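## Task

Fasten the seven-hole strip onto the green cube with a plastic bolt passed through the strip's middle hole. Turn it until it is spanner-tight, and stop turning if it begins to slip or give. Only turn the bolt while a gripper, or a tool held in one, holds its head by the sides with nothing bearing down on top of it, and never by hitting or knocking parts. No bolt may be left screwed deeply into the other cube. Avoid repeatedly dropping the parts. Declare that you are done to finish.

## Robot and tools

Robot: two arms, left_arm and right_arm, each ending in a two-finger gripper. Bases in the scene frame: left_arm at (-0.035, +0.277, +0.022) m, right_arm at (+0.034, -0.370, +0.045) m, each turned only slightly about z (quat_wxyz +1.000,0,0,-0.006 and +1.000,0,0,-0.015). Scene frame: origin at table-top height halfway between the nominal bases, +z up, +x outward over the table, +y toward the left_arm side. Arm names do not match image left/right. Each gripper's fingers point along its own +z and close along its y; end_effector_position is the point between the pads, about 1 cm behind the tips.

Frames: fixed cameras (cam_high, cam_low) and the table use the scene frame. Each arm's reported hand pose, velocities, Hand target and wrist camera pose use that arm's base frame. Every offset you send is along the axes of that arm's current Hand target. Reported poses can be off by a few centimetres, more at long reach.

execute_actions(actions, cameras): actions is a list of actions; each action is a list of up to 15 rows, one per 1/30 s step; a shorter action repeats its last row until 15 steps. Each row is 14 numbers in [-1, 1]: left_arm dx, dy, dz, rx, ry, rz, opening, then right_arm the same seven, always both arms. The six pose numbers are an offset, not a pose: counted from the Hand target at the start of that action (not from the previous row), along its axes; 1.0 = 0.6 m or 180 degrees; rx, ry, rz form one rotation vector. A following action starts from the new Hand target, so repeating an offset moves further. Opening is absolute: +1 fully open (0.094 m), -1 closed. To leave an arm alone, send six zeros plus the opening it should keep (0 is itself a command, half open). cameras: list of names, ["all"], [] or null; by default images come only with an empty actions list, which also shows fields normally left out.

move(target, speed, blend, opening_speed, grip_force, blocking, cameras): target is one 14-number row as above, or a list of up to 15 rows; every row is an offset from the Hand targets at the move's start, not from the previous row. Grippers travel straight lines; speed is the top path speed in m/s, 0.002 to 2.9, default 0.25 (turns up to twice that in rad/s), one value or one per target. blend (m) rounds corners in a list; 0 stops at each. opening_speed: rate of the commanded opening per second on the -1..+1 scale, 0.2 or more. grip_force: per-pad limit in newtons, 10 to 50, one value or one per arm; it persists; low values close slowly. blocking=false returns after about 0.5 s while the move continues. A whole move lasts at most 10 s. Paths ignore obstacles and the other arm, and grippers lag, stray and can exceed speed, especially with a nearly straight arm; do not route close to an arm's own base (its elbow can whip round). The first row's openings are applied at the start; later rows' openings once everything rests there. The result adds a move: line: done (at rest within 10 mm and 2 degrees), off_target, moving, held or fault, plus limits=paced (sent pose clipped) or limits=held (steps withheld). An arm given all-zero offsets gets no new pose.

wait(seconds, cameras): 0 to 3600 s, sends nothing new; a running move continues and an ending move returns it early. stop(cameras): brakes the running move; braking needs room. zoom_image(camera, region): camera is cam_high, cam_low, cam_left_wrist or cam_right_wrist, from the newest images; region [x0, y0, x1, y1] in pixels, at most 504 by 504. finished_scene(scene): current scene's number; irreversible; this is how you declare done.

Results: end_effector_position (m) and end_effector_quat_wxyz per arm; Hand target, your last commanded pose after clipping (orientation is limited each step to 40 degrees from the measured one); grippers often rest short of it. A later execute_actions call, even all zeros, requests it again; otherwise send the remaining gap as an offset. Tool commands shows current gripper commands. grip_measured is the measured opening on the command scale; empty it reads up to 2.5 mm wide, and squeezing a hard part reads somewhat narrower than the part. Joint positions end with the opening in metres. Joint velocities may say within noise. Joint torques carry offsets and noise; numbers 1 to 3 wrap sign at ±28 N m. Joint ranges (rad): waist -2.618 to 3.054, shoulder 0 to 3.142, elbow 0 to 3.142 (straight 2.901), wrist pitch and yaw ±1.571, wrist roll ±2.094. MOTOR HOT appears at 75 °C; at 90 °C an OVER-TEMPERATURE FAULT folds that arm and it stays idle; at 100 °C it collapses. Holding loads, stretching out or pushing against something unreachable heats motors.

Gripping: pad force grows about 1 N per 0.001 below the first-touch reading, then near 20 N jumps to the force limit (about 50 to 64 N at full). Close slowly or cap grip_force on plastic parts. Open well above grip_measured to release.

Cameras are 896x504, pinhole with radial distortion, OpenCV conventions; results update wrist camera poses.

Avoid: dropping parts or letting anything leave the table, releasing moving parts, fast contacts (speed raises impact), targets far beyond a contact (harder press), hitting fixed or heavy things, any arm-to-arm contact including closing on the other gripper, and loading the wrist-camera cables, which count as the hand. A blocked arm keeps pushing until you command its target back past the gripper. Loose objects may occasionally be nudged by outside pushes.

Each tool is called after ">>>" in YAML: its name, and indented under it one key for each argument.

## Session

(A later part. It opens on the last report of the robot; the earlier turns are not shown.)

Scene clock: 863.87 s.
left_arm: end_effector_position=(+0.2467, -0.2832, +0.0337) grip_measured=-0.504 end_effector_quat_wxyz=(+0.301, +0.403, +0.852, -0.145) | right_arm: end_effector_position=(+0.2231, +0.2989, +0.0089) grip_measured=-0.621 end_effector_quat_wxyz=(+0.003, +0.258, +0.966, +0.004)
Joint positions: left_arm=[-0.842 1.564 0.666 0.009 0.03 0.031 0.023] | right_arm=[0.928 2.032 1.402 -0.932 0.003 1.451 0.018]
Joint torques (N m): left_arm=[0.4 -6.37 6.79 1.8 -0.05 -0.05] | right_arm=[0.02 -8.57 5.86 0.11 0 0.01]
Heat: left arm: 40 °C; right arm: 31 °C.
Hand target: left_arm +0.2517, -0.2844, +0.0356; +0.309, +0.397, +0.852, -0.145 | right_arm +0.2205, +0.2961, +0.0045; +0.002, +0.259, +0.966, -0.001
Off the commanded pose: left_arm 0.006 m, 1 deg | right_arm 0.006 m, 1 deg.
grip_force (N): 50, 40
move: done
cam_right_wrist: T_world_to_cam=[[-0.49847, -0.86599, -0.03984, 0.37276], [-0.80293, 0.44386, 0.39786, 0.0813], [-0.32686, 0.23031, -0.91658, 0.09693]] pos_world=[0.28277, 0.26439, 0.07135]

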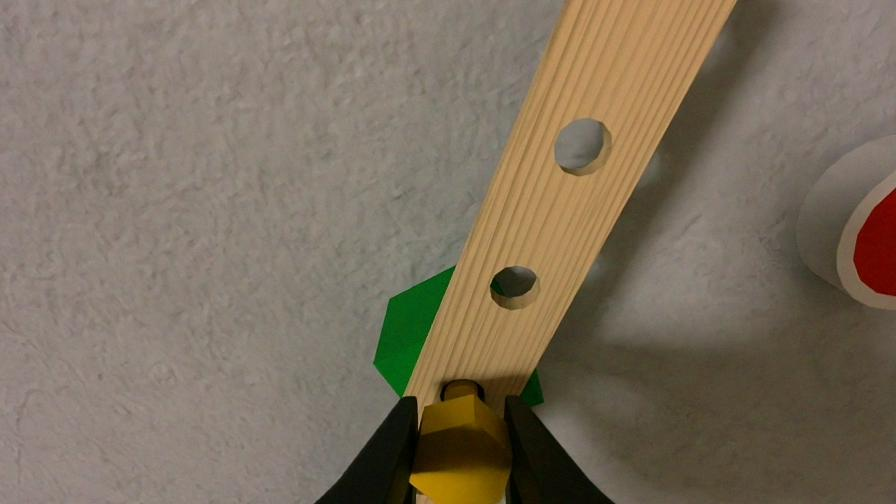

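>>> move:
  target:
    - [0,0,0,0,0,0,-0.65,0,0,0,0,0,0,-0.585]
    - [0,0,0,0,0,0,-0.65,0,0,0,0,0,0.075,-0.585]
    - [0,0,0,0,0,0,-0.65,0,0,0,0,0,0.075,-0.75]
  speed: 0.2
  cameras: ["cam_right_wrist"]

>>> zoom_image:
  camera: "cam_right_wrist"
  region: [360, 330, 560, 504]

Scene clock: 871.47 s.
left_arm: end_effector_position=(+0.2468, -0.2831, +0.0337) grip_measured=-0.504 end_effector_quat_wxyz=(+0.301, +0.403, +0.852, -0.145) | right_arm: end_effector_position=(+0.2231, +0.2989, +0.0089) grip_measured=-0.621 end_effector_quat_wxyz=(+0.003, +0.369, +0.930, +0.004)
Joint positions: left_arm=[-0.842 1.564 0.666 0.009 0.03 0.03 0.023] | right_arm=[0.928 2.032 1.402 -0.932 0.003 1.683 0.018]
Joint torques (N m): left_arm=[0.42 -6.28 6.75 1.8 -0.03 -0.05] | right_arm=[0.05 -8.58 5.85 0.11 0.01 0.04]
Heat: left arm: 40 °C; right arm: 31 °C.
Hand target: left_arm +0.2517, -0.2844, +0.0356; +0.309, +0.397, +0.852, -0.145 | right_arm +0.2205, +0.2961, +0.0045; +0.002, +0.371, +0.929, -0.001
Off the commanded pose: left_arm 0.005 m, 1 deg | right_arm 0.006 m, 1 deg.
grip_force (N): 50, 40
move: done
cam_right_wrist: T_world_to_cam=[[-0.6845, -0.72788, -0.04049, 0.373], [-0.67871, 0.61601, 0.39985, 0.00211], [-0.2661, 0.30118, -0.91569, 0.06224]] pos_world=[0.27331, 0.25145, 0.07125]

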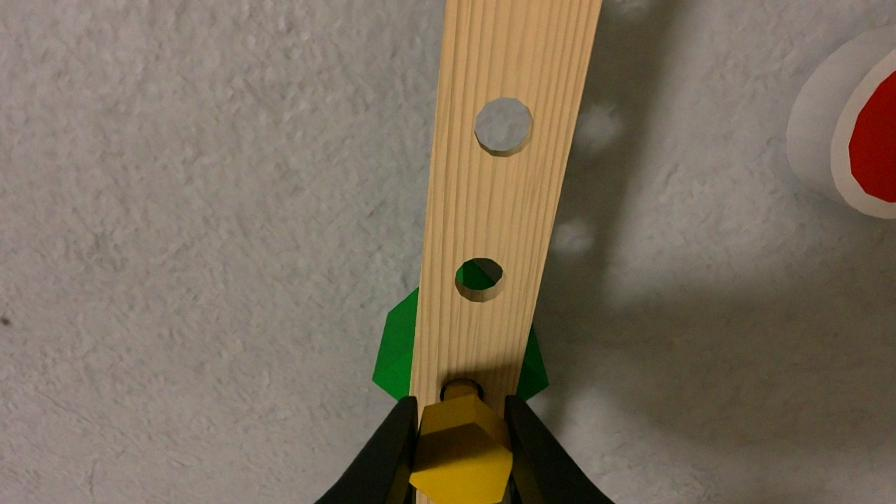

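Scaled by 2.520.

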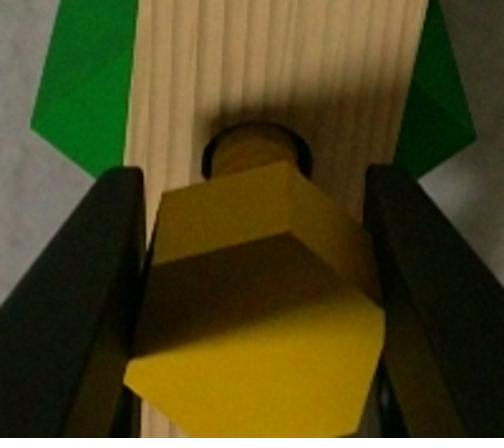

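>>> move:
  target:
    - [0,0,0,0,0,0,-0.65,0,0,0,0,0,-0.57,-0.75]
  speed: 0.3
  cameras: ["cam_right_wrist"]

Scene clock: 878.20 s.
left_arm: end_effector_position=(+0.2471, -0.2836, +0.0342) grip_measured=-0.504 end_effector_quat_wxyz=(+0.303, +0.403, +0.851, -0.145) | right_arm: end_effector_position=(+0.2240, +0.2992, +0.0089) grip_measured=-0.640 end_effector_quat_wxyz=(+0.006, -0.487, +0.873, +0.002)
Joint positions: left_arm=[-0.842 1.564 0.666 0.012 0.03 0.031 0.023] | right_arm=[0.926 2.032 1.402 -0.929 0.001 -0.091 0.017]
Joint torques (N m): left_arm=[0.47 -6.42 6.8 1.79 -0.06 -0.05] | right_arm=[0.21 -8.55 5.87 0.08 0.03 -0.11]
Heat: left arm: 40 °C; right arm: 31 °C.
Hand target: left_arm +0.2518, -0.2844, +0.0356; +0.309, +0.397, +0.852, -0.145 | right_arm +0.2205, +0.2961, +0.0045; +0.000, -0.493, +0.870, -0.002
Off the commanded pose: left_arm 0.005 m, 1 deg | right_arm 0.006 m, 1 deg.
grip_force (N): 50, 40
move: done
cam_right_wrist: T_world_to_cam=[[0.85064, -0.52496, -0.02875, -0.03083], [-0.47397, -0.78938, 0.39018, 0.37734], [-0.22752, -0.31828, -0.92029, 0.23912]] pos_world=[0.25948, 0.35779, 0.07194]

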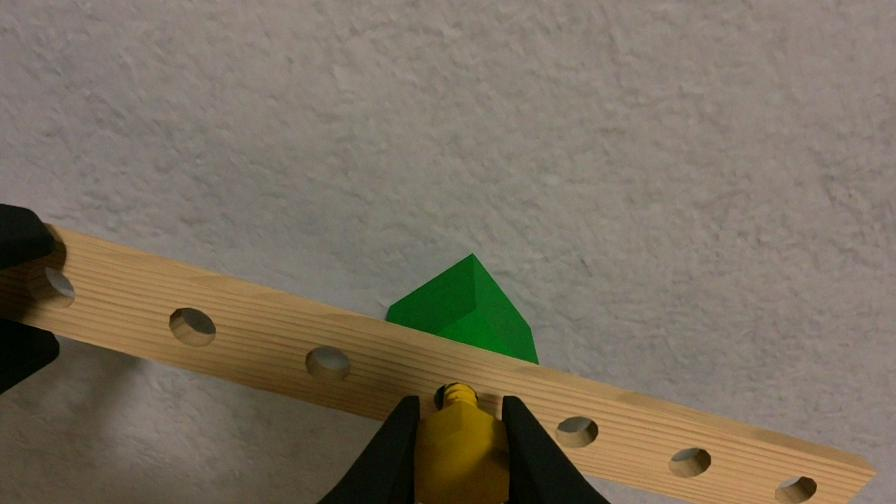

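>>> move:
  target:
    - [0,0,0,0,0,0,-0.65,0,0,0.008,0,0,0.66,-0.75]
  speed: 0.3
  cameras: ["cam_right_wrist","cam_left_wrist"]

Scene clock: 896.30 s.
left_arm: end_effector_position=(+0.2480, -0.2829, +0.0342) grip_measured=-0.504 end_effector_quat_wxyz=(+0.303, +0.400, +0.853, -0.144) | right_arm: end_effector_position=(+0.2251, +0.2998, +0.0081) grip_measured=-0.640 end_effector_quat_wxyz=(+0.002, +0.497, +0.868, +0.009)
Joint positions: left_arm=[-0.842 1.564 0.666 0.012 0.025 0.026 0.023] | right_arm=[0.925 2.032 1.399 -0.92 0.001 1.965 0.017]
Joint torques (N m): left_arm=[0.38 -6.27 6.72 1.79 -0.01 -0.02] | right_arm=[0.35 -8.02 5.27 0.17 0.02 0.06]
Heat: left arm: 39 °C; right arm: 31 °C.
Hand target: left_arm +0.2517, -0.2844, +0.0356; +0.309, +0.397, +0.852, -0.145 | right_arm +0.2205, +0.2961, -0.0003; +0.002, +0.498, +0.867, -0.001
Off the commanded pose: left_arm 0.004 m, 1 deg | right_arm 0.010 m, 1 deg.
grip_force (N): 50, 40
move: done
cam_left_wrist: T_world_to_cam=[[-0.76884, -0.63942, -0.00557, 0.00945], [-0.61839, 0.74571, -0.24802, 0.40939], [0.16275, -0.18724, -0.96874, 0.02887]] pos_world=[0.25573, -0.29384, 0.12956]
cam_right_wrist: T_world_to_cam=[[-0.86158, -0.50531, -0.04845, 0.34826], [-0.47902, 0.77772, 0.40706, -0.09022], [-0.16801, 0.37392, -0.91212, 0.01783]] pos_world=[0.25984, 0.23948, 0.06986]
Images, in order (width x height): cam_left_wrist 896x504, cam_right_wrist 896x504.

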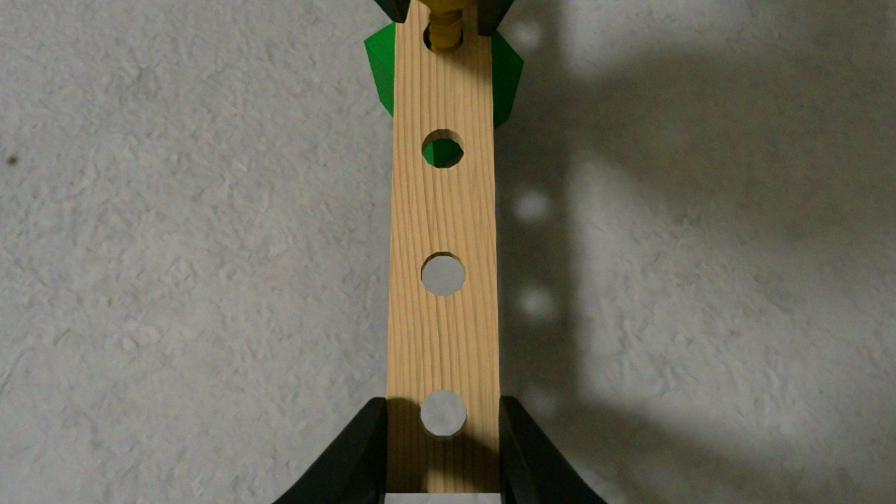

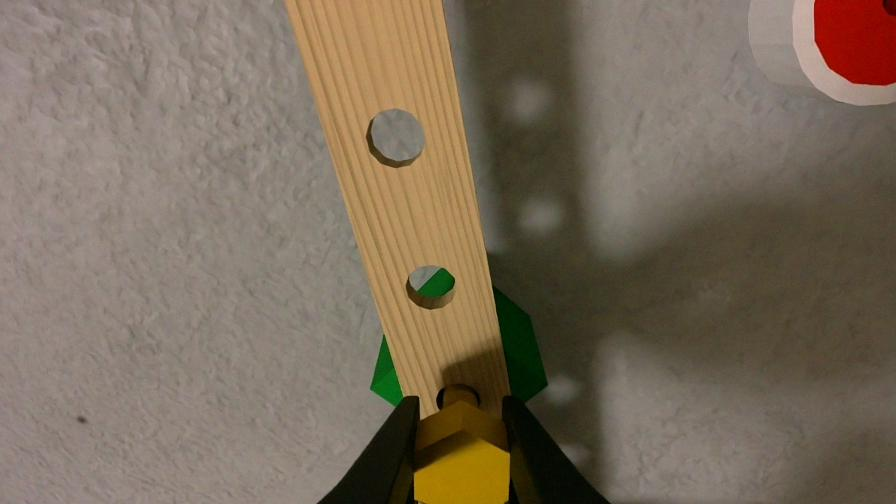

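>>> zoom_image:
  camera: "cam_right_wrist"
  region: [360, 330, 560, 504]

>>> zoom_image:
  camera: "cam_left_wrist"
  region: [340, 0, 560, 190]

Scaled by 2.520.

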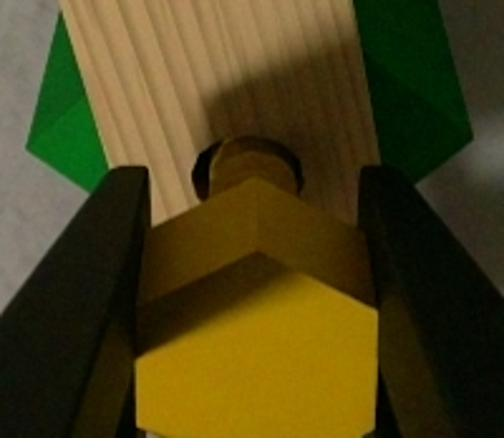

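Scaled by 2.291.

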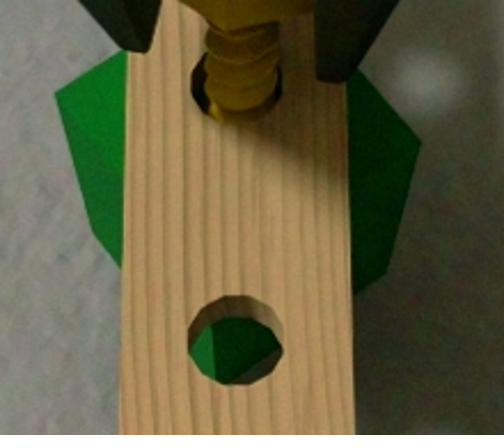

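>>> move:
  target:
    - [0,0,0,0,0,0,-0.65,0,0,0,0,0,0,-0.4]
  opening_speed: 0.6
  cameras: ["cam_right_wrist"]

Scene clock: 901.73 s.
left_arm: end_effector_position=(+0.2480, -0.2829, +0.0342) grip_measured=-0.504 end_effector_quat_wxyz=(+0.303, +0.400, +0.853, -0.144) | right_arm: end_effector_position=(+0.2263, +0.3014, +0.0081) grip_measured=-0.402 end_effector_quat_wxyz=(+0.002, +0.497, +0.867, +0.013)
Joint positions: left_arm=[-0.842 1.564 0.666 0.012 0.025 0.026 0.023] | right_arm=[0.925 2.032 1.399 -0.912 0.001 1.966 0.028]
Joint torques (N m): left_arm=[0.32 -6.38 6.76 1.78 -0.01 -0.01] | right_arm=[0.36 -8.06 5.31 0.09 0.02 0.04]
Heat: left arm: 39 °C; right arm: 31 °C.
Hand target: left_arm +0.2517, -0.2844, +0.0356; +0.309, +0.397, +0.852, -0.145 | right_arm +0.2205, +0.2962, -0.0003; +0.002, +0.498, +0.867, -0.001
Off the commanded pose: left_arm 0.004 m, 1 deg | right_arm 0.012 m, 2 deg.
grip_force (N): 50, 40
move: done
cam_right_wrist: T_world_to_cam=[[-0.86191, -0.50398, -0.0558, 0.3498], [-0.48008, 0.77568, 0.40969, -0.09007], [-0.16319, 0.3799, -0.91052, 0.01465]] pos_world=[0.26065, 0.24059, 0.06976]

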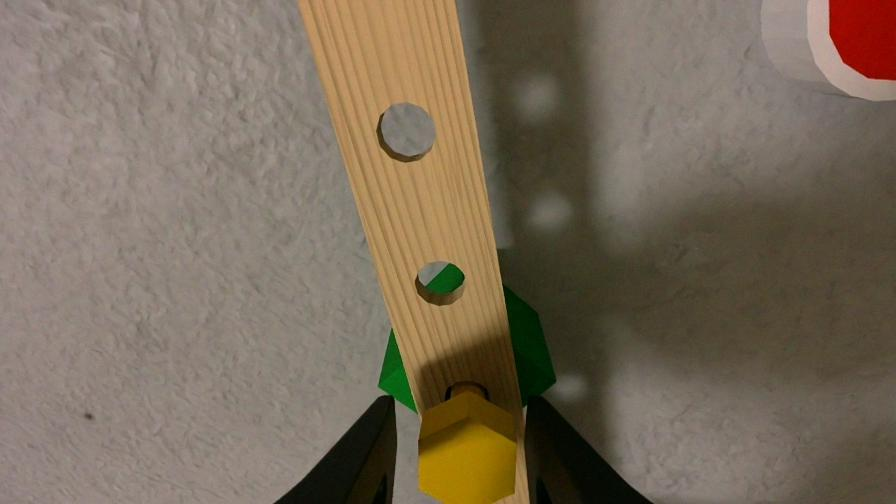

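>>> move:
  target:
    - [0,0,0,0,0,0,-0.65,0,0,0,0,0,0,0.15]
    - [0,0,0,0,0,0,-0.65,0,0,0,0,0,-0.6667,0.15]
  speed: 0.3
  cameras: ["cam_right_wrist"]

Scene clock: 909.10 s.
left_arm: end_effector_position=(+0.2476, -0.2829, +0.0340) grip_measured=-0.504 end_effector_quat_wxyz=(+0.302, +0.400, +0.853, -0.144) | right_arm: end_effector_position=(+0.2266, +0.3013, +0.0081) grip_measured=+0.148 end_effector_quat_wxyz=(+0.013, -0.497, +0.867, +0.004)
Joint positions: left_arm=[-0.842 1.564 0.666 0.01 0.027 0.027 0.023] | right_arm=[0.925 2.032 1.399 -0.911 0.003 -0.117 0.054]
Joint torques (N m): left_arm=[0.38 -6.3 6.78 1.8 0 -0.02] | right_arm=[0.35 -8.02 5.33 0.1 0.01 -0.09]
Heat: left arm: 39 °C; right arm: 31 °C.
Hand target: left_arm +0.2517, -0.2844, +0.0356; +0.309, +0.397, +0.852, -0.145 | right_arm +0.2205, +0.2961, -0.0003; +0.000, -0.502, +0.865, -0.002
Off the commanded pose: left_arm 0.005 m, 1 deg | right_arm 0.012 m, 2 deg.
grip_force (N): 50, 40
move: off_target (right_arm)
cam_right_wrist: T_world_to_cam=[[0.86312, -0.50436, -0.02524, -0.04106], [-0.45896, -0.80431, 0.37743, 0.38165], [-0.21066, -0.31418, -0.92569, 0.23474]] pos_world=[0.26005, 0.36, 0.07222]

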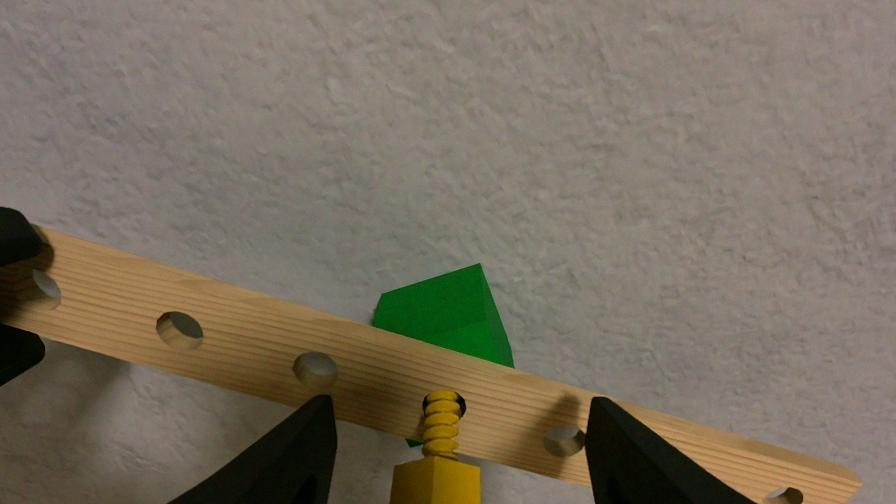

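>>> move:
  target:
    - [0,0,0,0,0,0,-0.65,0.015,0.008,0,0,0,0,0.15]
  speed: 0.06
  cameras: ["cam_right_wrist"]

Scene clock: 931.47 s.
left_arm: end_effector_position=(+0.2479, -0.2834, +0.0345) grip_measured=-0.504 end_effector_quat_wxyz=(+0.304, +0.401, +0.852, -0.145) | right_arm: end_effector_position=(+0.2172, +0.2922, -0.0002) grip_measured=+0.148 end_effector_quat_wxyz=(+0.000, -0.501, +0.865, -0.004)
Joint positions: left_arm=[-0.842 1.564 0.666 0.013 0.027 0.027 0.023] | right_arm=[0.933 2.026 1.355 -0.904 0.008 -0.117 0.054]
Joint torques (N m): left_arm=[0.4 -6.37 6.72 1.77 -0.01 0] | right_arm=[0.51 -10.04 4.71 0.13 -0.05 0.02]
Heat: left arm: 39 °C; right arm: 31 °C.
Hand target: left_arm +0.2517, -0.2845, +0.0357; +0.309, +0.397, +0.852, -0.145 | right_arm +0.2119, +0.2907, -0.0003; +0.000, -0.502, +0.865, -0.002
Off the commanded pose: left_arm 0.004 m, 1 deg | right_arm 0.006 m, 0 deg.
grip_force (N): 50, 40
move: done
cam_right_wrist: T_world_to_cam=[[0.86695, -0.49782, -0.02391, -0.04046], [-0.44657, -0.7972, 0.40625, 0.36841], [-0.2213, -0.34152, -0.91345, 0.23243]] pos_world=[0.25103, 0.35293, 0.06168]

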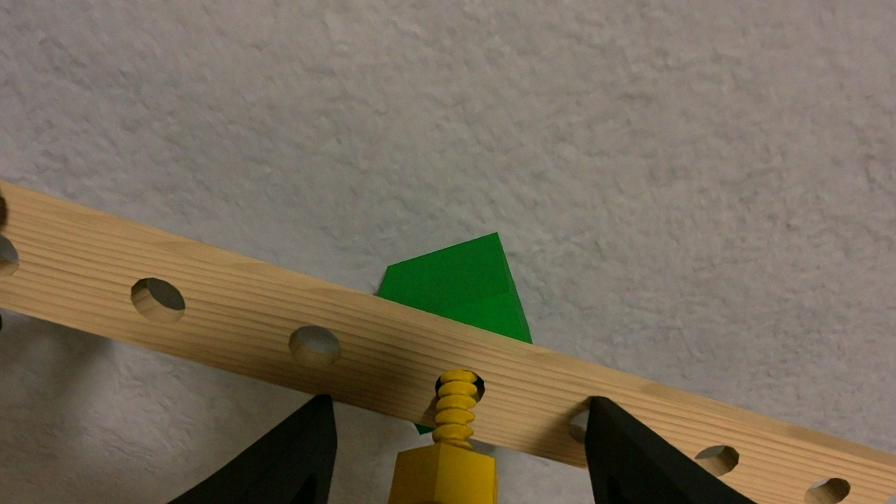

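>>> move:
  target:
    - [0,0,0,0,0,0,-0.65,0,0,-0.015,0,0,0,0.15]
  speed: 0.06
  cameras: ["cam_right_wrist"]

Scene clock: 935.60 s.
left_arm: end_effector_position=(+0.2479, -0.2834, +0.0345) grip_measured=-0.504 end_effector_quat_wxyz=(+0.304, +0.401, +0.852, -0.145) | right_arm: end_effector_position=(+0.2162, +0.2909, +0.0003) grip_measured=+0.148 end_effector_quat_wxyz=(-0.003, -0.501, +0.865, -0.005)
Joint positions: left_arm=[-0.842 1.564 0.666 0.013 0.027 0.027 0.023] | right_arm=[0.933 2.025 1.355 -0.911 0.008 -0.117 0.054]
Joint torques (N m): left_arm=[0.42 -6.3 6.82 1.76 -0.03 -0.02] | right_arm=[0.53 -11.11 6.3 -0.08 -0.05 0.03]
Heat: left arm: 39 °C; right arm: 31 °C.
Hand target: left_arm +0.2517, -0.2845, +0.0357; +0.309, +0.397, +0.852, -0.145 | right_arm +0.2118, +0.2907, +0.0087; +0.000, -0.502, +0.865, -0.002
Off the commanded pose: left_arm 0.004 m, 1 deg | right_arm 0.010 m, 1 deg.
grip_force (N): 50, 40
move: done
cam_right_wrist: T_world_to_cam=[[0.86686, -0.49794, -0.02456, -0.04025], [-0.44518, -0.79531, 0.41146, 0.3659], [-0.22442, -0.34574, -0.9111, 0.23415]] pos_world=[0.25033, 0.35192, 0.06179]

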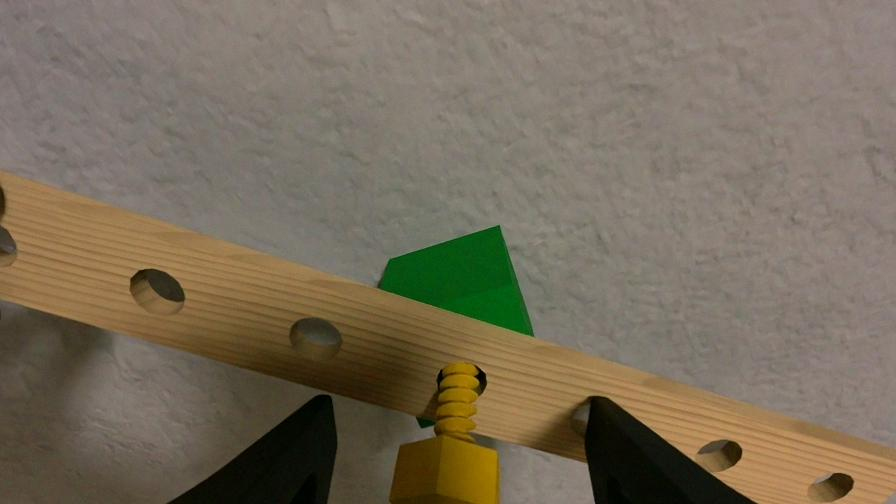

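>>> move:
  target:
    - [0,0,0,0,0,0,-0.65,0,0,-0.05,0,0,0,0.15]
    - [0,0,0,0,0,0,-0.65,0.003,0,0.012,0,0,0,0.15]
  speed: 0.08
  cameras: ["cam_right_wrist"]

Scene clock: 938.83 s.
left_arm: end_effector_position=(+0.2479, -0.2834, +0.0345) grip_measured=-0.504 end_effector_quat_wxyz=(+0.304, +0.401, +0.852, -0.145) | right_arm: end_effector_position=(+0.2146, +0.2901, +0.0101) grip_measured=+0.148 end_effector_quat_wxyz=(+0.008, -0.502, +0.865, -0.001)
Joint positions: left_arm=[-0.842 1.564 0.666 0.013 0.027 0.027 0.023] | right_arm=[0.935 1.984 1.338 -0.911 0.008 -0.117 0.054]
Joint torques (N m): left_arm=[0.42 -6.34 6.8 1.78 -0.02 -0.02] | right_arm=[0.31 -7.2 5.81 0.19 -0.05 0.01]
Heat: left arm: 39 °C; right arm: 31 °C.
Hand target: left_arm +0.2517, -0.2845, +0.0357; +0.309, +0.397, +0.852, -0.145 | right_arm +0.2110, +0.2892, +0.0016; +0.000, -0.502, +0.865, -0.002
Off the commanded pose: left_arm 0.004 m, 1 deg | right_arm 0.009 m, 1 deg.
grip_force (N): 50, 40
move: done
cam_right_wrist: T_world_to_cam=[[0.86827, -0.49561, -0.02192, -0.03994], [-0.44889, -0.8037, 0.39061, 0.36395], [-0.21121, -0.32931, -0.9203, 0.2349]] pos_world=[0.24766, 0.35007, 0.07314]

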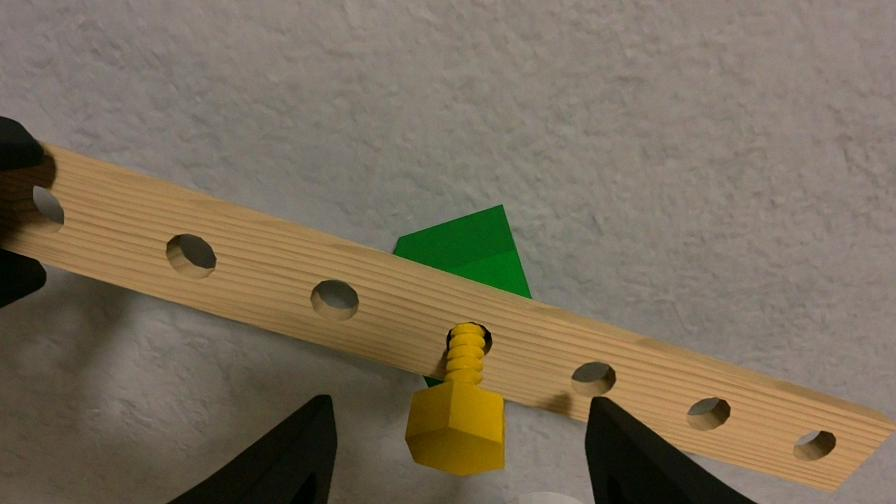

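>>> move:
  target:
    - [0,0,0,0,0,0,-0.65,0,0,0,0,0,0,-0.72]
  opening_speed: 0.4
  cameras: ["cam_right_wrist"]

Scene clock: 949.13 s.
left_arm: end_effector_position=(+0.2479, -0.2834, +0.0345) grip_measured=-0.504 end_effector_quat_wxyz=(+0.304, +0.401, +0.852, -0.145) | right_arm: end_effector_position=(+0.2147, +0.2902, +0.0101) grip_measured=-0.641 end_effector_quat_wxyz=(+0.008, -0.502, +0.865, -0.001)
Joint positions: left_arm=[-0.842 1.564 0.666 0.013 0.027 0.027 0.023] | right_arm=[0.935 1.984 1.338 -0.911 0.008 -0.117 0.017]
Joint torques (N m): left_arm=[0.43 -6.3 6.79 1.76 -0.02 -0.02] | right_arm=[0.27 -7.19 5.82 0.19 -0.05 0.02]
Heat: left arm: 39 °C; right arm: 30 °C.
Hand target: left_arm +0.2517, -0.2845, +0.0357; +0.309, +0.397, +0.852, -0.145 | right_arm +0.2110, +0.2892, +0.0016; +0.000, -0.502, +0.865, -0.002
Off the commanded pose: left_arm 0.004 m, 1 deg | right_arm 0.009 m, 1 deg.
grip_force (N): 50, 40
move: done
cam_right_wrist: T_world_to_cam=[[0.86831, -0.49554, -0.02187, -0.04002], [-0.44891, -0.80383, 0.39031, 0.36415], [-0.21099, -0.32909, -0.92043, 0.23483]] pos_world=[0.24776, 0.35017, 0.07314]

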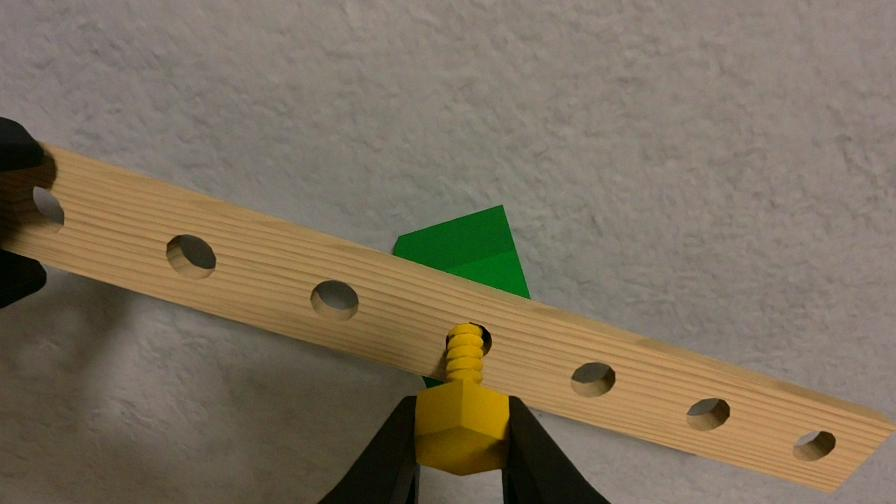

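>>> move:
  target:
    - [0,0,0,0,0,0,-0.65,0,0,0,0,0,0,-0.628]
    - [0,0,0,0,0,0,-0.65,-0.010,-0.0035,-0.002,0,0,0,-0.628]
  speed: 0.05
  cameras: ["cam_right_wrist"]

Scene clock: 955.10 s.
left_arm: end_effector_position=(+0.2479, -0.2834, +0.0345) grip_measured=-0.504 end_effector_quat_wxyz=(+0.304, +0.401, +0.852, -0.145) | right_arm: end_effector_position=(+0.2143, +0.2897, +0.0089) grip_measured=-0.624 end_effector_quat_wxyz=(+0.006, -0.502, +0.865, -0.002)
Joint positions: left_arm=[-0.842 1.564 0.666 0.013 0.027 0.027 0.023] | right_arm=[0.935 1.988 1.338 -0.911 0.008 -0.117 0.018]
Joint torques (N m): left_arm=[0.38 -6.38 6.76 1.76 0 -0.02] | right_arm=[-0.02 -5.93 8.92 0.06 -0.05 -0.02]
Heat: left arm: 39 °C; right arm: 30 °C.
Hand target: left_arm +0.2517, -0.2845, +0.0357; +0.309, +0.397, +0.852, -0.145 | right_arm +0.2158, +0.2934, +0.0028; +0.000, -0.502, +0.865, -0.002
Off the commanded pose: left_arm 0.004 m, 1 deg | right_arm 0.007 m, 1 deg.
grip_force (N): 50, 40
move: done
cam_right_wrist: T_world_to_cam=[[0.86827, -0.49559, -0.02239, -0.03995], [-0.4479, -0.80251, 0.39415, 0.36336], [-0.21331, -0.3322, -0.91877, 0.23495]] pos_world=[0.24756, 0.34986, 0.07175]

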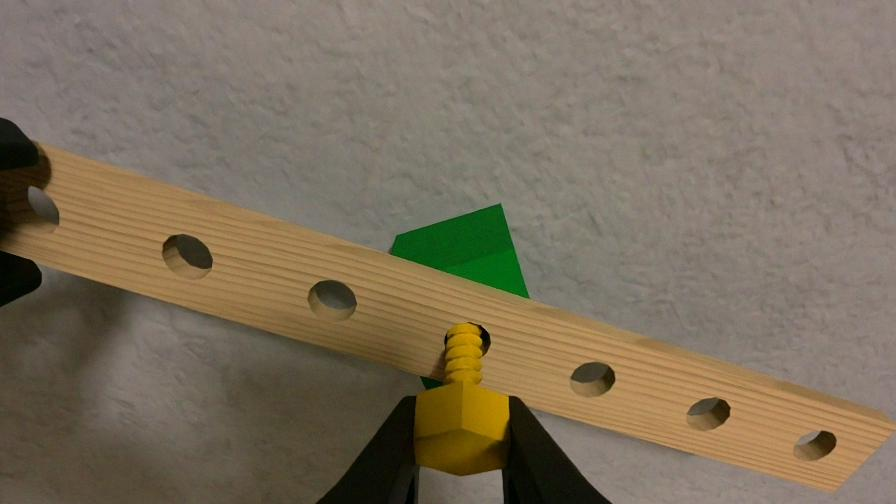

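>>> move:
  target:
    - [0,0,0,0,0,0,-0.65,-0.012,-0.002,0,0,0,0,-0.628]
  speed: 0.05
  cameras: ["cam_right_wrist"]

Scene clock: 956.97 s.
left_arm: end_effector_position=(+0.2484, -0.2822, +0.0340) grip_measured=-0.504 end_effector_quat_wxyz=(+0.303, +0.399, +0.853, -0.143) | right_arm: end_effector_position=(+0.2171, +0.2930, +0.0090) grip_measured=-0.624 end_effector_quat_wxyz=(+0.001, -0.502, +0.865, -0.004)
Joint positions: left_arm=[-0.84 1.564 0.666 0.01 0.024 0.026 0.023] | right_arm=[0.935 2.013 1.375 -0.935 0.009 -0.117 0.018]
Joint torques (N m): left_arm=[0.24 -6.34 6.72 1.79 0 -0.02] | right_arm=[-0.09 -6.11 9.05 0.16 -0.06 -0.03]
Heat: left arm: 39 °C; right arm: 30 °C.
Hand target: left_arm +0.2517, -0.2845, +0.0356; +0.309, +0.397, +0.852, -0.145 | right_arm +0.2204, +0.2990, +0.0028; +0.000, -0.502, +0.865, -0.002
Off the commanded pose: left_arm 0.004 m, 1 deg | right_arm 0.009 m, 0 deg.
grip_force (N): 50, 40
move: done
cam_right_wrist: T_world_to_cam=[[0.86809, -0.49588, -0.0226, -0.04052], [-0.44561, -0.79853, 0.40469, 0.36547], [-0.21873, -0.34124, -0.91417, 0.24054]] pos_world=[0.25064, 0.35383, 0.07107]

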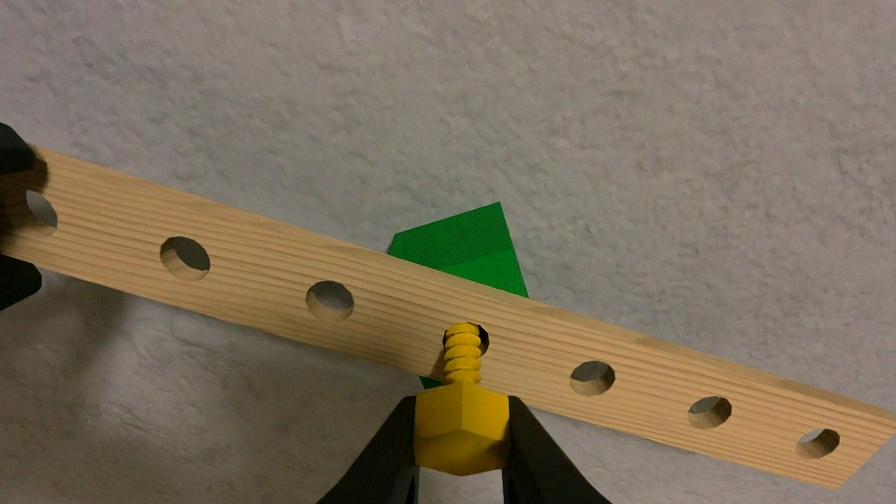

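>>> move:
  target:
    - [0,0,0,0,0,0,-0.65,0,0,0,0,0,0,-0.60]
  cameras: ["cam_right_wrist","cam_left_wrist"]

Scene clock: 960.43 s.
left_arm: end_effector_position=(+0.2482, -0.2821, +0.0338) grip_measured=-0.504 end_effector_quat_wxyz=(+0.303, +0.399, +0.854, -0.143) | right_arm: end_effector_position=(+0.2160, +0.2916, +0.0035) grip_measured=-0.602 end_effector_quat_wxyz=(-0.007, -0.502, +0.865, -0.008)
Joint positions: left_arm=[-0.84 1.564 0.666 0.009 0.024 0.026 0.023] | right_arm=[0.935 2.029 1.375 -0.935 0.009 -0.117 0.019]
Joint torques (N m): left_arm=[0.24 -6.28 6.82 1.8 0.03 -0.01] | right_arm=[-0.1 -7.43 9.02 0.11 -0.06 -0.03]
Heat: left arm: 39 °C; right arm: 30 °C.
Hand target: left_arm +0.2517, -0.2845, +0.0356; +0.309, +0.397, +0.852, -0.145 | right_arm +0.2204, +0.2990, +0.0028; +0.000, -0.502, +0.865, -0.002
Off the commanded pose: left_arm 0.005 m, 1 deg | right_arm 0.009 m, 1 deg.
grip_force (N): 50, 40
move: done
cam_left_wrist: T_world_to_cam=[[-0.76715, -0.64143, -0.0067, 0.00918], [-0.62052, 0.7447, -0.24572, 0.40898], [0.16261, -0.18435, -0.96932, 0.02951]] pos_world=[0.25603, -0.29324, 0.12916]
cam_right_wrist: T_world_to_cam=[[0.86789, -0.49616, -0.02444, -0.04026], [-0.44169, -0.79325, 0.41912, 0.36366], [-0.22734, -0.35296, -0.9076, 0.23998]] pos_world=[0.25012, 0.3532, 0.0644]
Images, in order (width x height): cam_left_wrist 896x504, cam_right_wrist 896x504.

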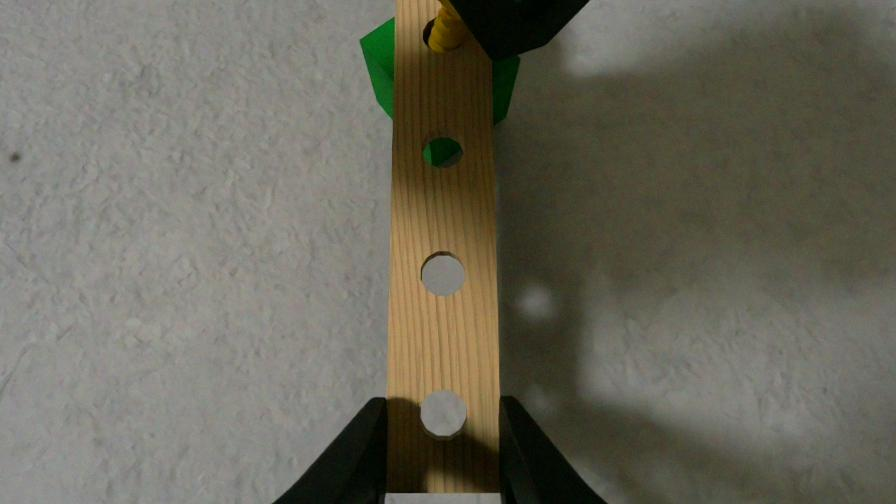

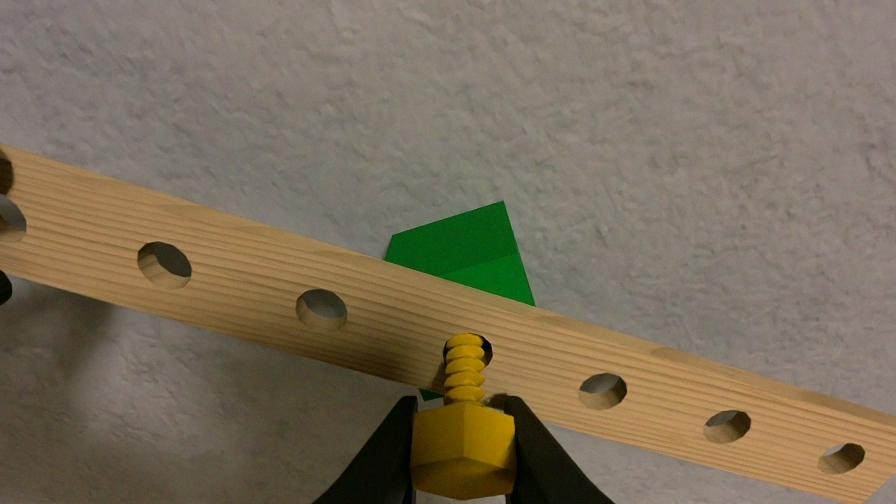

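>>> move:
  target:
    - [0,0,0,0,0,0,-0.65,0,0,0,0,0,0,0.15]
    - [0,0,0,0,0,0,-0.65,0,0,-0.07,0,0,0,0.15]
    - [0,0,0,0,0,0,-0.65,-0.0035,-0.001,-0.07,0,0,0.5,0.2]
    - [0,0,0,0,0,0,-0.65,-0.0035,-0.001,-0.025,0,0,0.5,0.2]
  speed: 0.15
  cameras: ["cam_right_wrist"]

Scene clock: 980.17 s.
left_arm: end_effector_position=(+0.2493, -0.2832, +0.0351) grip_measured=-0.504 end_effector_quat_wxyz=(+0.306, +0.399, +0.852, -0.144) | right_arm: end_effector_position=(+0.2243, +0.3041, +0.0240) grip_measured=+0.198 end_effector_quat_wxyz=(+0.004, +0.253, +0.967, +0.006)
Joint positions: left_arm=[-0.84 1.564 0.666 0.017 0.024 0.026 0.023] | right_arm=[0.934 2.024 1.456 -0.988 0.004 1.446 0.056]
Joint torques (N m): left_arm=[0.29 -6.39 6.83 1.74 0.03 -0.02] | right_arm=[-0.13 -8.25 5.86 0.12 0 0.04]
Heat: left arm: 39 °C; right arm: 30 °C.
Hand target: left_arm +0.2517, -0.2845, +0.0356; +0.309, +0.397, +0.852, -0.145 | right_arm +0.2219, +0.3005, +0.0177; +0.002, +0.256, +0.967, -0.002
Off the commanded pose: left_arm 0.003 m, 0 deg | right_arm 0.008 m, 1 deg.
grip_force (N): 50, 40
move: done; target 3's new opening was sent with right_arm's hand 0.019 m and 3 deg from that target
cam_right_wrist: T_world_to_cam=[[-0.48908, -0.8711, -0.04465, 0.37803], [-0.80902, 0.4339, 0.39651, 0.0784], [-0.32603, 0.23004, -0.91694, 0.10999]] pos_world=[0.28418, 0.26998, 0.08664]

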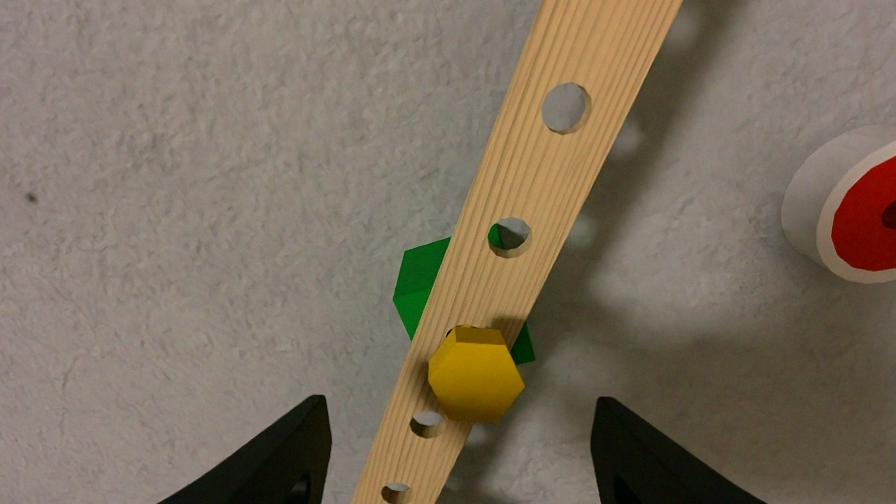

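>>> move:
  target:
    - [0,0,0,0,0,0,-0.65,-0.003,-0.002,0,0,0,-0.1667,0.2]
    - [0,0,0,0,0,0,-0.65,-0.003,-0.002,0.023,0,0,-0.1667,0.2]
  speed: 0.1
  cameras: ["cam_right_wrist"]

Scene clock: 989.77 s.
left_arm: end_effector_position=(+0.2478, -0.2824, +0.0338) grip_measured=-0.504 end_effector_quat_wxyz=(+0.302, +0.400, +0.853, -0.144) | right_arm: end_effector_position=(+0.2262, +0.3038, +0.0148) grip_measured=+0.198 end_effector_quat_wxyz=(+0.010, +0.001, +1.000, +0.010)
Joint positions: left_arm=[-0.84 1.564 0.666 0.009 0.027 0.028 0.023] | right_arm=[0.93 2.028 1.422 -0.938 0.004 0.932 0.056]
Joint torques (N m): left_arm=[0.29 -6.28 6.76 1.8 -0.01 -0.04] | right_arm=[-0.2 -7.35 5.63 0.14 -0.01 -0.09]
Heat: left arm: 39 °C; right arm: 30 °C.
Hand target: left_arm +0.2517, -0.2844, +0.0356; +0.309, +0.397, +0.852, -0.145 | right_arm +0.2229, +0.2986, +0.0040; +0.001, -0.003, +1.000, -0.002
Off the commanded pose: left_arm 0.005 m, 1 deg | right_arm 0.013 m, 2 deg.
grip_force (N): 50, 40
move: off_target (right_arm)
cam_right_wrist: T_world_to_cam=[[-0.00135, -0.99872, -0.05058, 0.30683], [-0.92327, -0.01819, 0.38371, 0.24716], [-0.38414, 0.04722, -0.92207, 0.17095]] pos_world=[0.29428, 0.30286, 0.07831]

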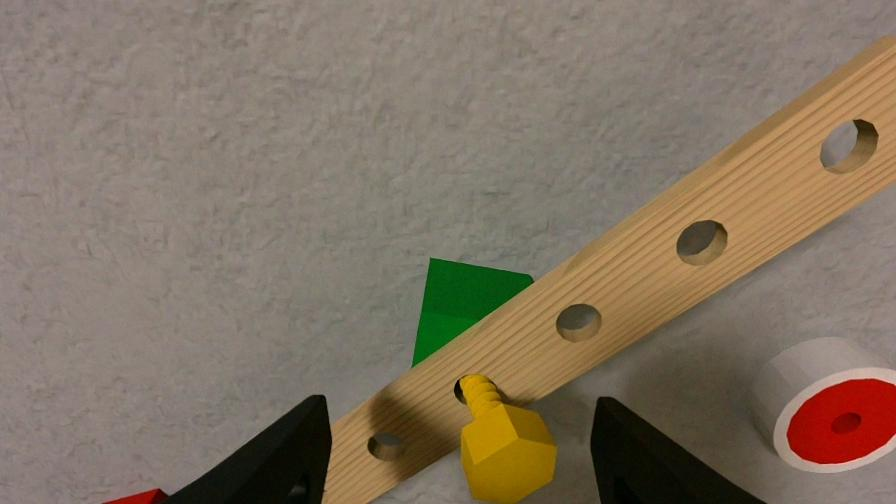

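>>> move:
  target:
    - [0,0,0,0,0,0,-0.65,0.001,-0.006,0.010,0,0,0.11,0.2]
  speed: 0.1
  cameras: ["cam_right_wrist"]

Scene clock: 996.20 s.
left_arm: end_effector_position=(+0.2478, -0.2824, +0.0338) grip_measured=-0.504 end_effector_quat_wxyz=(+0.302, +0.400, +0.853, -0.144) | right_arm: end_effector_position=(+0.2240, +0.3008, +0.0077) grip_measured=+0.198 end_effector_quat_wxyz=(+0.007, +0.163, +0.987, +0.010)
Joint positions: left_arm=[-0.84 1.564 0.666 0.009 0.027 0.028 0.023] | right_arm=[0.93 2.028 1.392 -0.911 0.004 1.258 0.056]
Joint torques (N m): left_arm=[0.17 -6.3 6.78 1.81 -0.01 -0.01] | right_arm=[-0.54 -7.49 5.64 0.15 0 0.03]
Heat: left arm: 40 °C; right arm: 30 °C.
Hand target: left_arm +0.2517, -0.2844, +0.0356; +0.309, +0.397, +0.852, -0.145 | right_arm +0.2224, +0.2950, -0.0020; +0.001, +0.169, +0.986, -0.002
Off the commanded pose: left_arm 0.005 m, 1 deg | right_arm 0.011 m, 2 deg.
grip_force (N): 50, 40
move: off_target (right_arm)
cam_right_wrist: T_world_to_cam=[[-0.32126, -0.94556, -0.05204, 0.35917], [-0.87761, 0.27662, 0.3915, 0.14868], [-0.35579, 0.17144, -0.9187, 0.12]] pos_world=[0.28856, 0.27792, 0.07073]

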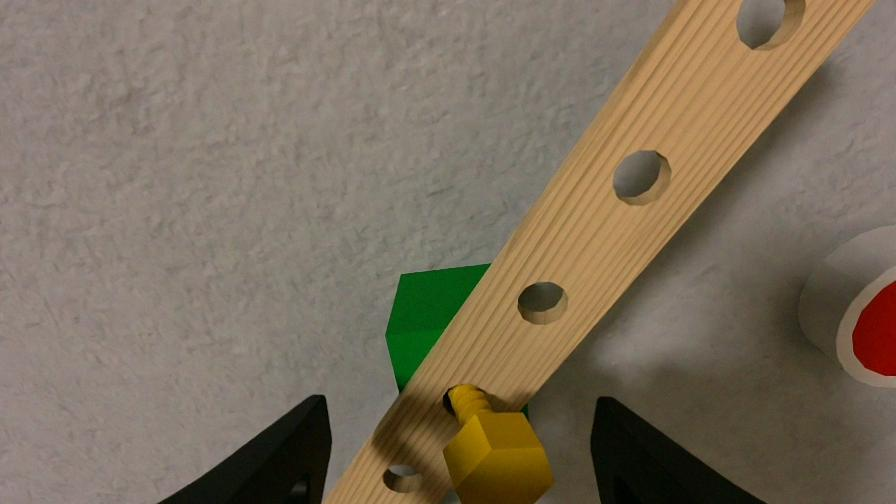

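>>> move:
  target:
    - [0,0,0,0,0,0,-0.65,0,-0.002,0,0,0,-0.1667,0.2]
  speed: 0.1
  cameras: ["cam_right_wrist"]

Scene clock: 1004.07 s.
left_arm: end_effector_position=(+0.2478, -0.2824, +0.0338) grip_measured=-0.504 end_effector_quat_wxyz=(+0.302, +0.400, +0.853, -0.144) | right_arm: end_effector_position=(+0.2258, +0.3004, +0.0077) grip_measured=+0.198 end_effector_quat_wxyz=(+0.010, -0.088, +0.996, +0.009)
Joint positions: left_arm=[-0.84 1.564 0.666 0.009 0.027 0.028 0.023] | right_arm=[0.925 2.028 1.392 -0.908 0.004 0.748 0.056]
Joint torques (N m): left_arm=[0.23 -6.37 6.79 1.8 -0.01 -0.04] | right_arm=[-0.28 -7.77 5.16 0.14 -0.01 -0.08]
Heat: left arm: 40 °C; right arm: 30 °C.
Hand target: left_arm +0.2517, -0.2844, +0.0356; +0.309, +0.397, +0.852, -0.145 | right_arm +0.2220, +0.2939, -0.0020; +0.001, -0.092, +0.996, -0.002
Off the commanded pose: left_arm 0.005 m, 1 deg | right_arm 0.012 m, 2 deg.
grip_force (N): 50, 40
move: off_target (right_arm)
cam_right_wrist: T_world_to_cam=[[0.17685, -0.98315, -0.04621, 0.25811], [-0.90655, -0.181, 0.38132, 0.29446], [-0.38326, -0.02555, -0.92329, 0.18614]] pos_world=[0.29264, 0.31182, 0.07151]

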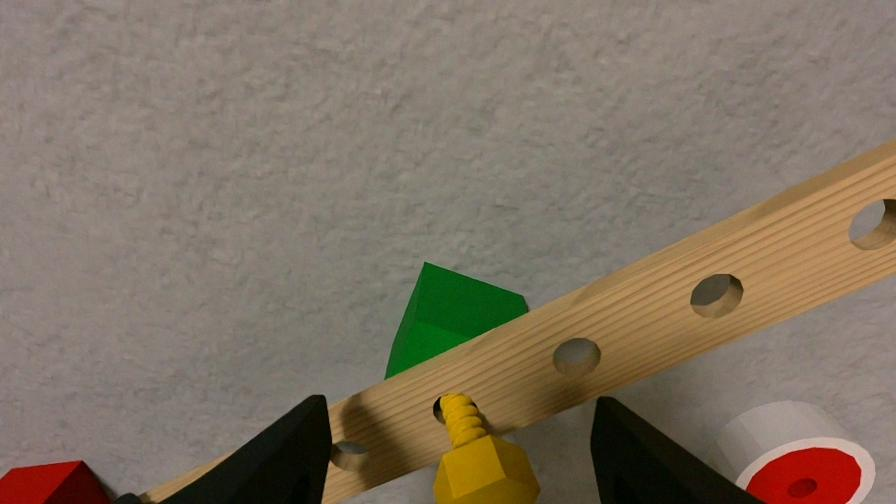

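>>> move:
  target:
    - [0,0,0,0,0,0,-0.65,0,0.002,0,0,0,0.35,0.2]
  speed: 0.1
  cameras: ["cam_right_wrist"]

Scene clock: 1012.67 s.
left_arm: end_effector_position=(+0.2478, -0.2824, +0.0338) grip_measured=-0.504 end_effector_quat_wxyz=(+0.302, +0.400, +0.853, -0.144) | right_arm: end_effector_position=(+0.2249, +0.2991, +0.0063) grip_measured=+0.198 end_effector_quat_wxyz=(+0.004, +0.439, +0.898, +0.011)
Joint positions: left_arm=[-0.84 1.564 0.666 0.009 0.027 0.028 0.023] | right_arm=[0.925 2.028 1.386 -0.906 0.004 1.835 0.056]
Joint torques (N m): left_arm=[0.25 -6.3 6.78 1.8 -0.02 -0.02] | right_arm=[-0.08 -7.54 6.02 0.11 0 0.06]
Heat: left arm: 40 °C; right arm: 31 °C.
Hand target: left_arm +0.2517, -0.2844, +0.0356; +0.309, +0.397, +0.852, -0.145 | right_arm +0.2218, +0.2950, -0.0021; +0.002, +0.442, +0.897, -0.001
Off the commanded pose: left_arm 0.005 m, 1 deg | right_arm 0.010 m, 1 deg.
grip_force (N): 50, 40
move: done
cam_right_wrist: T_world_to_cam=[[-0.78824, -0.61301, -0.05385, 0.36332], [-0.57873, 0.7087, 0.4035, -0.046], [-0.20919, 0.34922, -0.91339, 0.03309]] pos_world=[0.26669, 0.24376, 0.06835]

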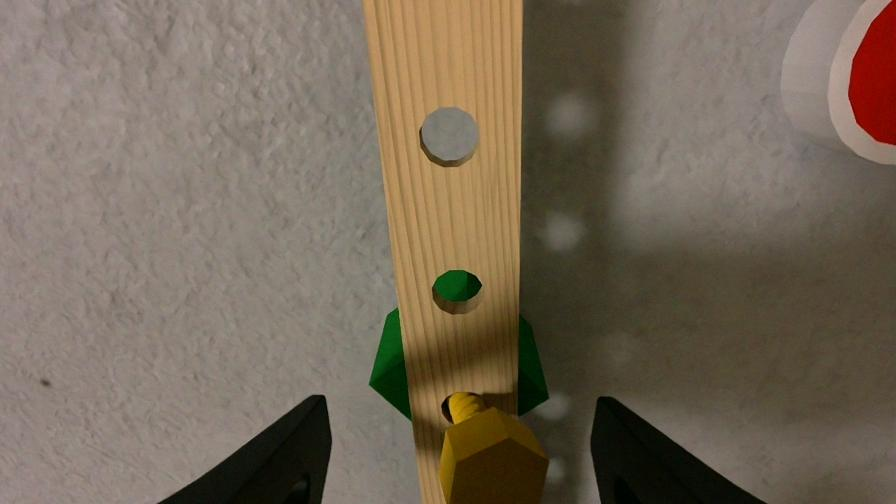

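>>> move:
  target:
    - [0,0,0,0,0,0,-0.65,0,0,0,0,0,0,-0.61]
  opening_speed: 0.4
  cameras: ["cam_right_wrist"]

Scene clock: 1017.73 s.
left_arm: end_effector_position=(+0.2478, -0.2824, +0.0338) grip_measured=-0.504 end_effector_quat_wxyz=(+0.302, +0.400, +0.853, -0.144) | right_arm: end_effector_position=(+0.2249, +0.2991, +0.0063) grip_measured=-0.608 end_effector_quat_wxyz=(+0.004, +0.440, +0.898, +0.011)
Joint positions: left_arm=[-0.84 1.564 0.666 0.009 0.027 0.028 0.023] | right_arm=[0.925 2.028 1.386 -0.906 0.004 1.836 0.018]
Joint torques (N m): left_arm=[0.25 -6.31 6.76 1.8 -0.01 -0.02] | right_arm=[-0.08 -7.53 6.01 0.11 -0.01 0.04]
Heat: left arm: 40 °C; right arm: 31 °C.
Hand target: left_arm +0.2517, -0.2844, +0.0356; +0.309, +0.397, +0.852, -0.145 | right_arm +0.2218, +0.2950, -0.0021; +0.002, +0.442, +0.897, -0.001
Off the commanded pose: left_arm 0.005 m, 1 deg | right_arm 0.010 m, 1 deg.
grip_force (N): 50, 40
move: done
cam_right_wrist: T_world_to_cam=[[-0.7887, -0.61243, -0.05376, 0.3633], [-0.57817, 0.70917, 0.40349, -0.04626], [-0.20899, 0.34931, -0.9134, 0.03302]] pos_world=[0.26669, 0.24376, 0.06835]

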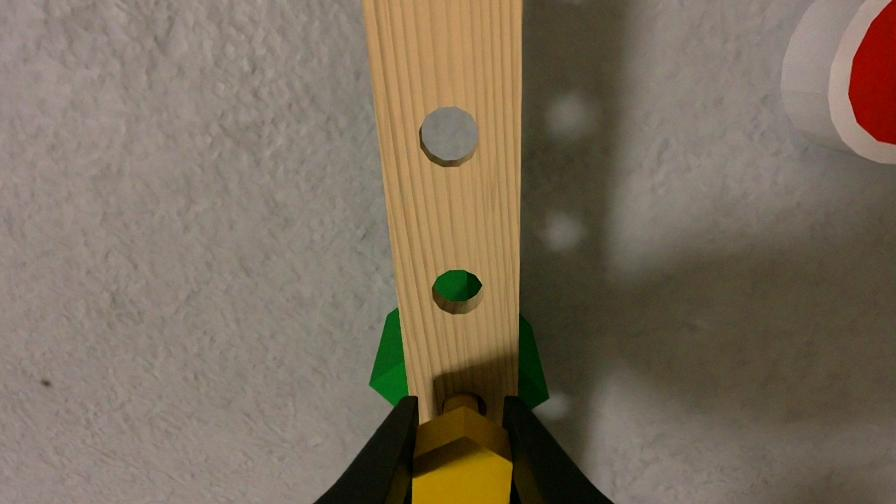

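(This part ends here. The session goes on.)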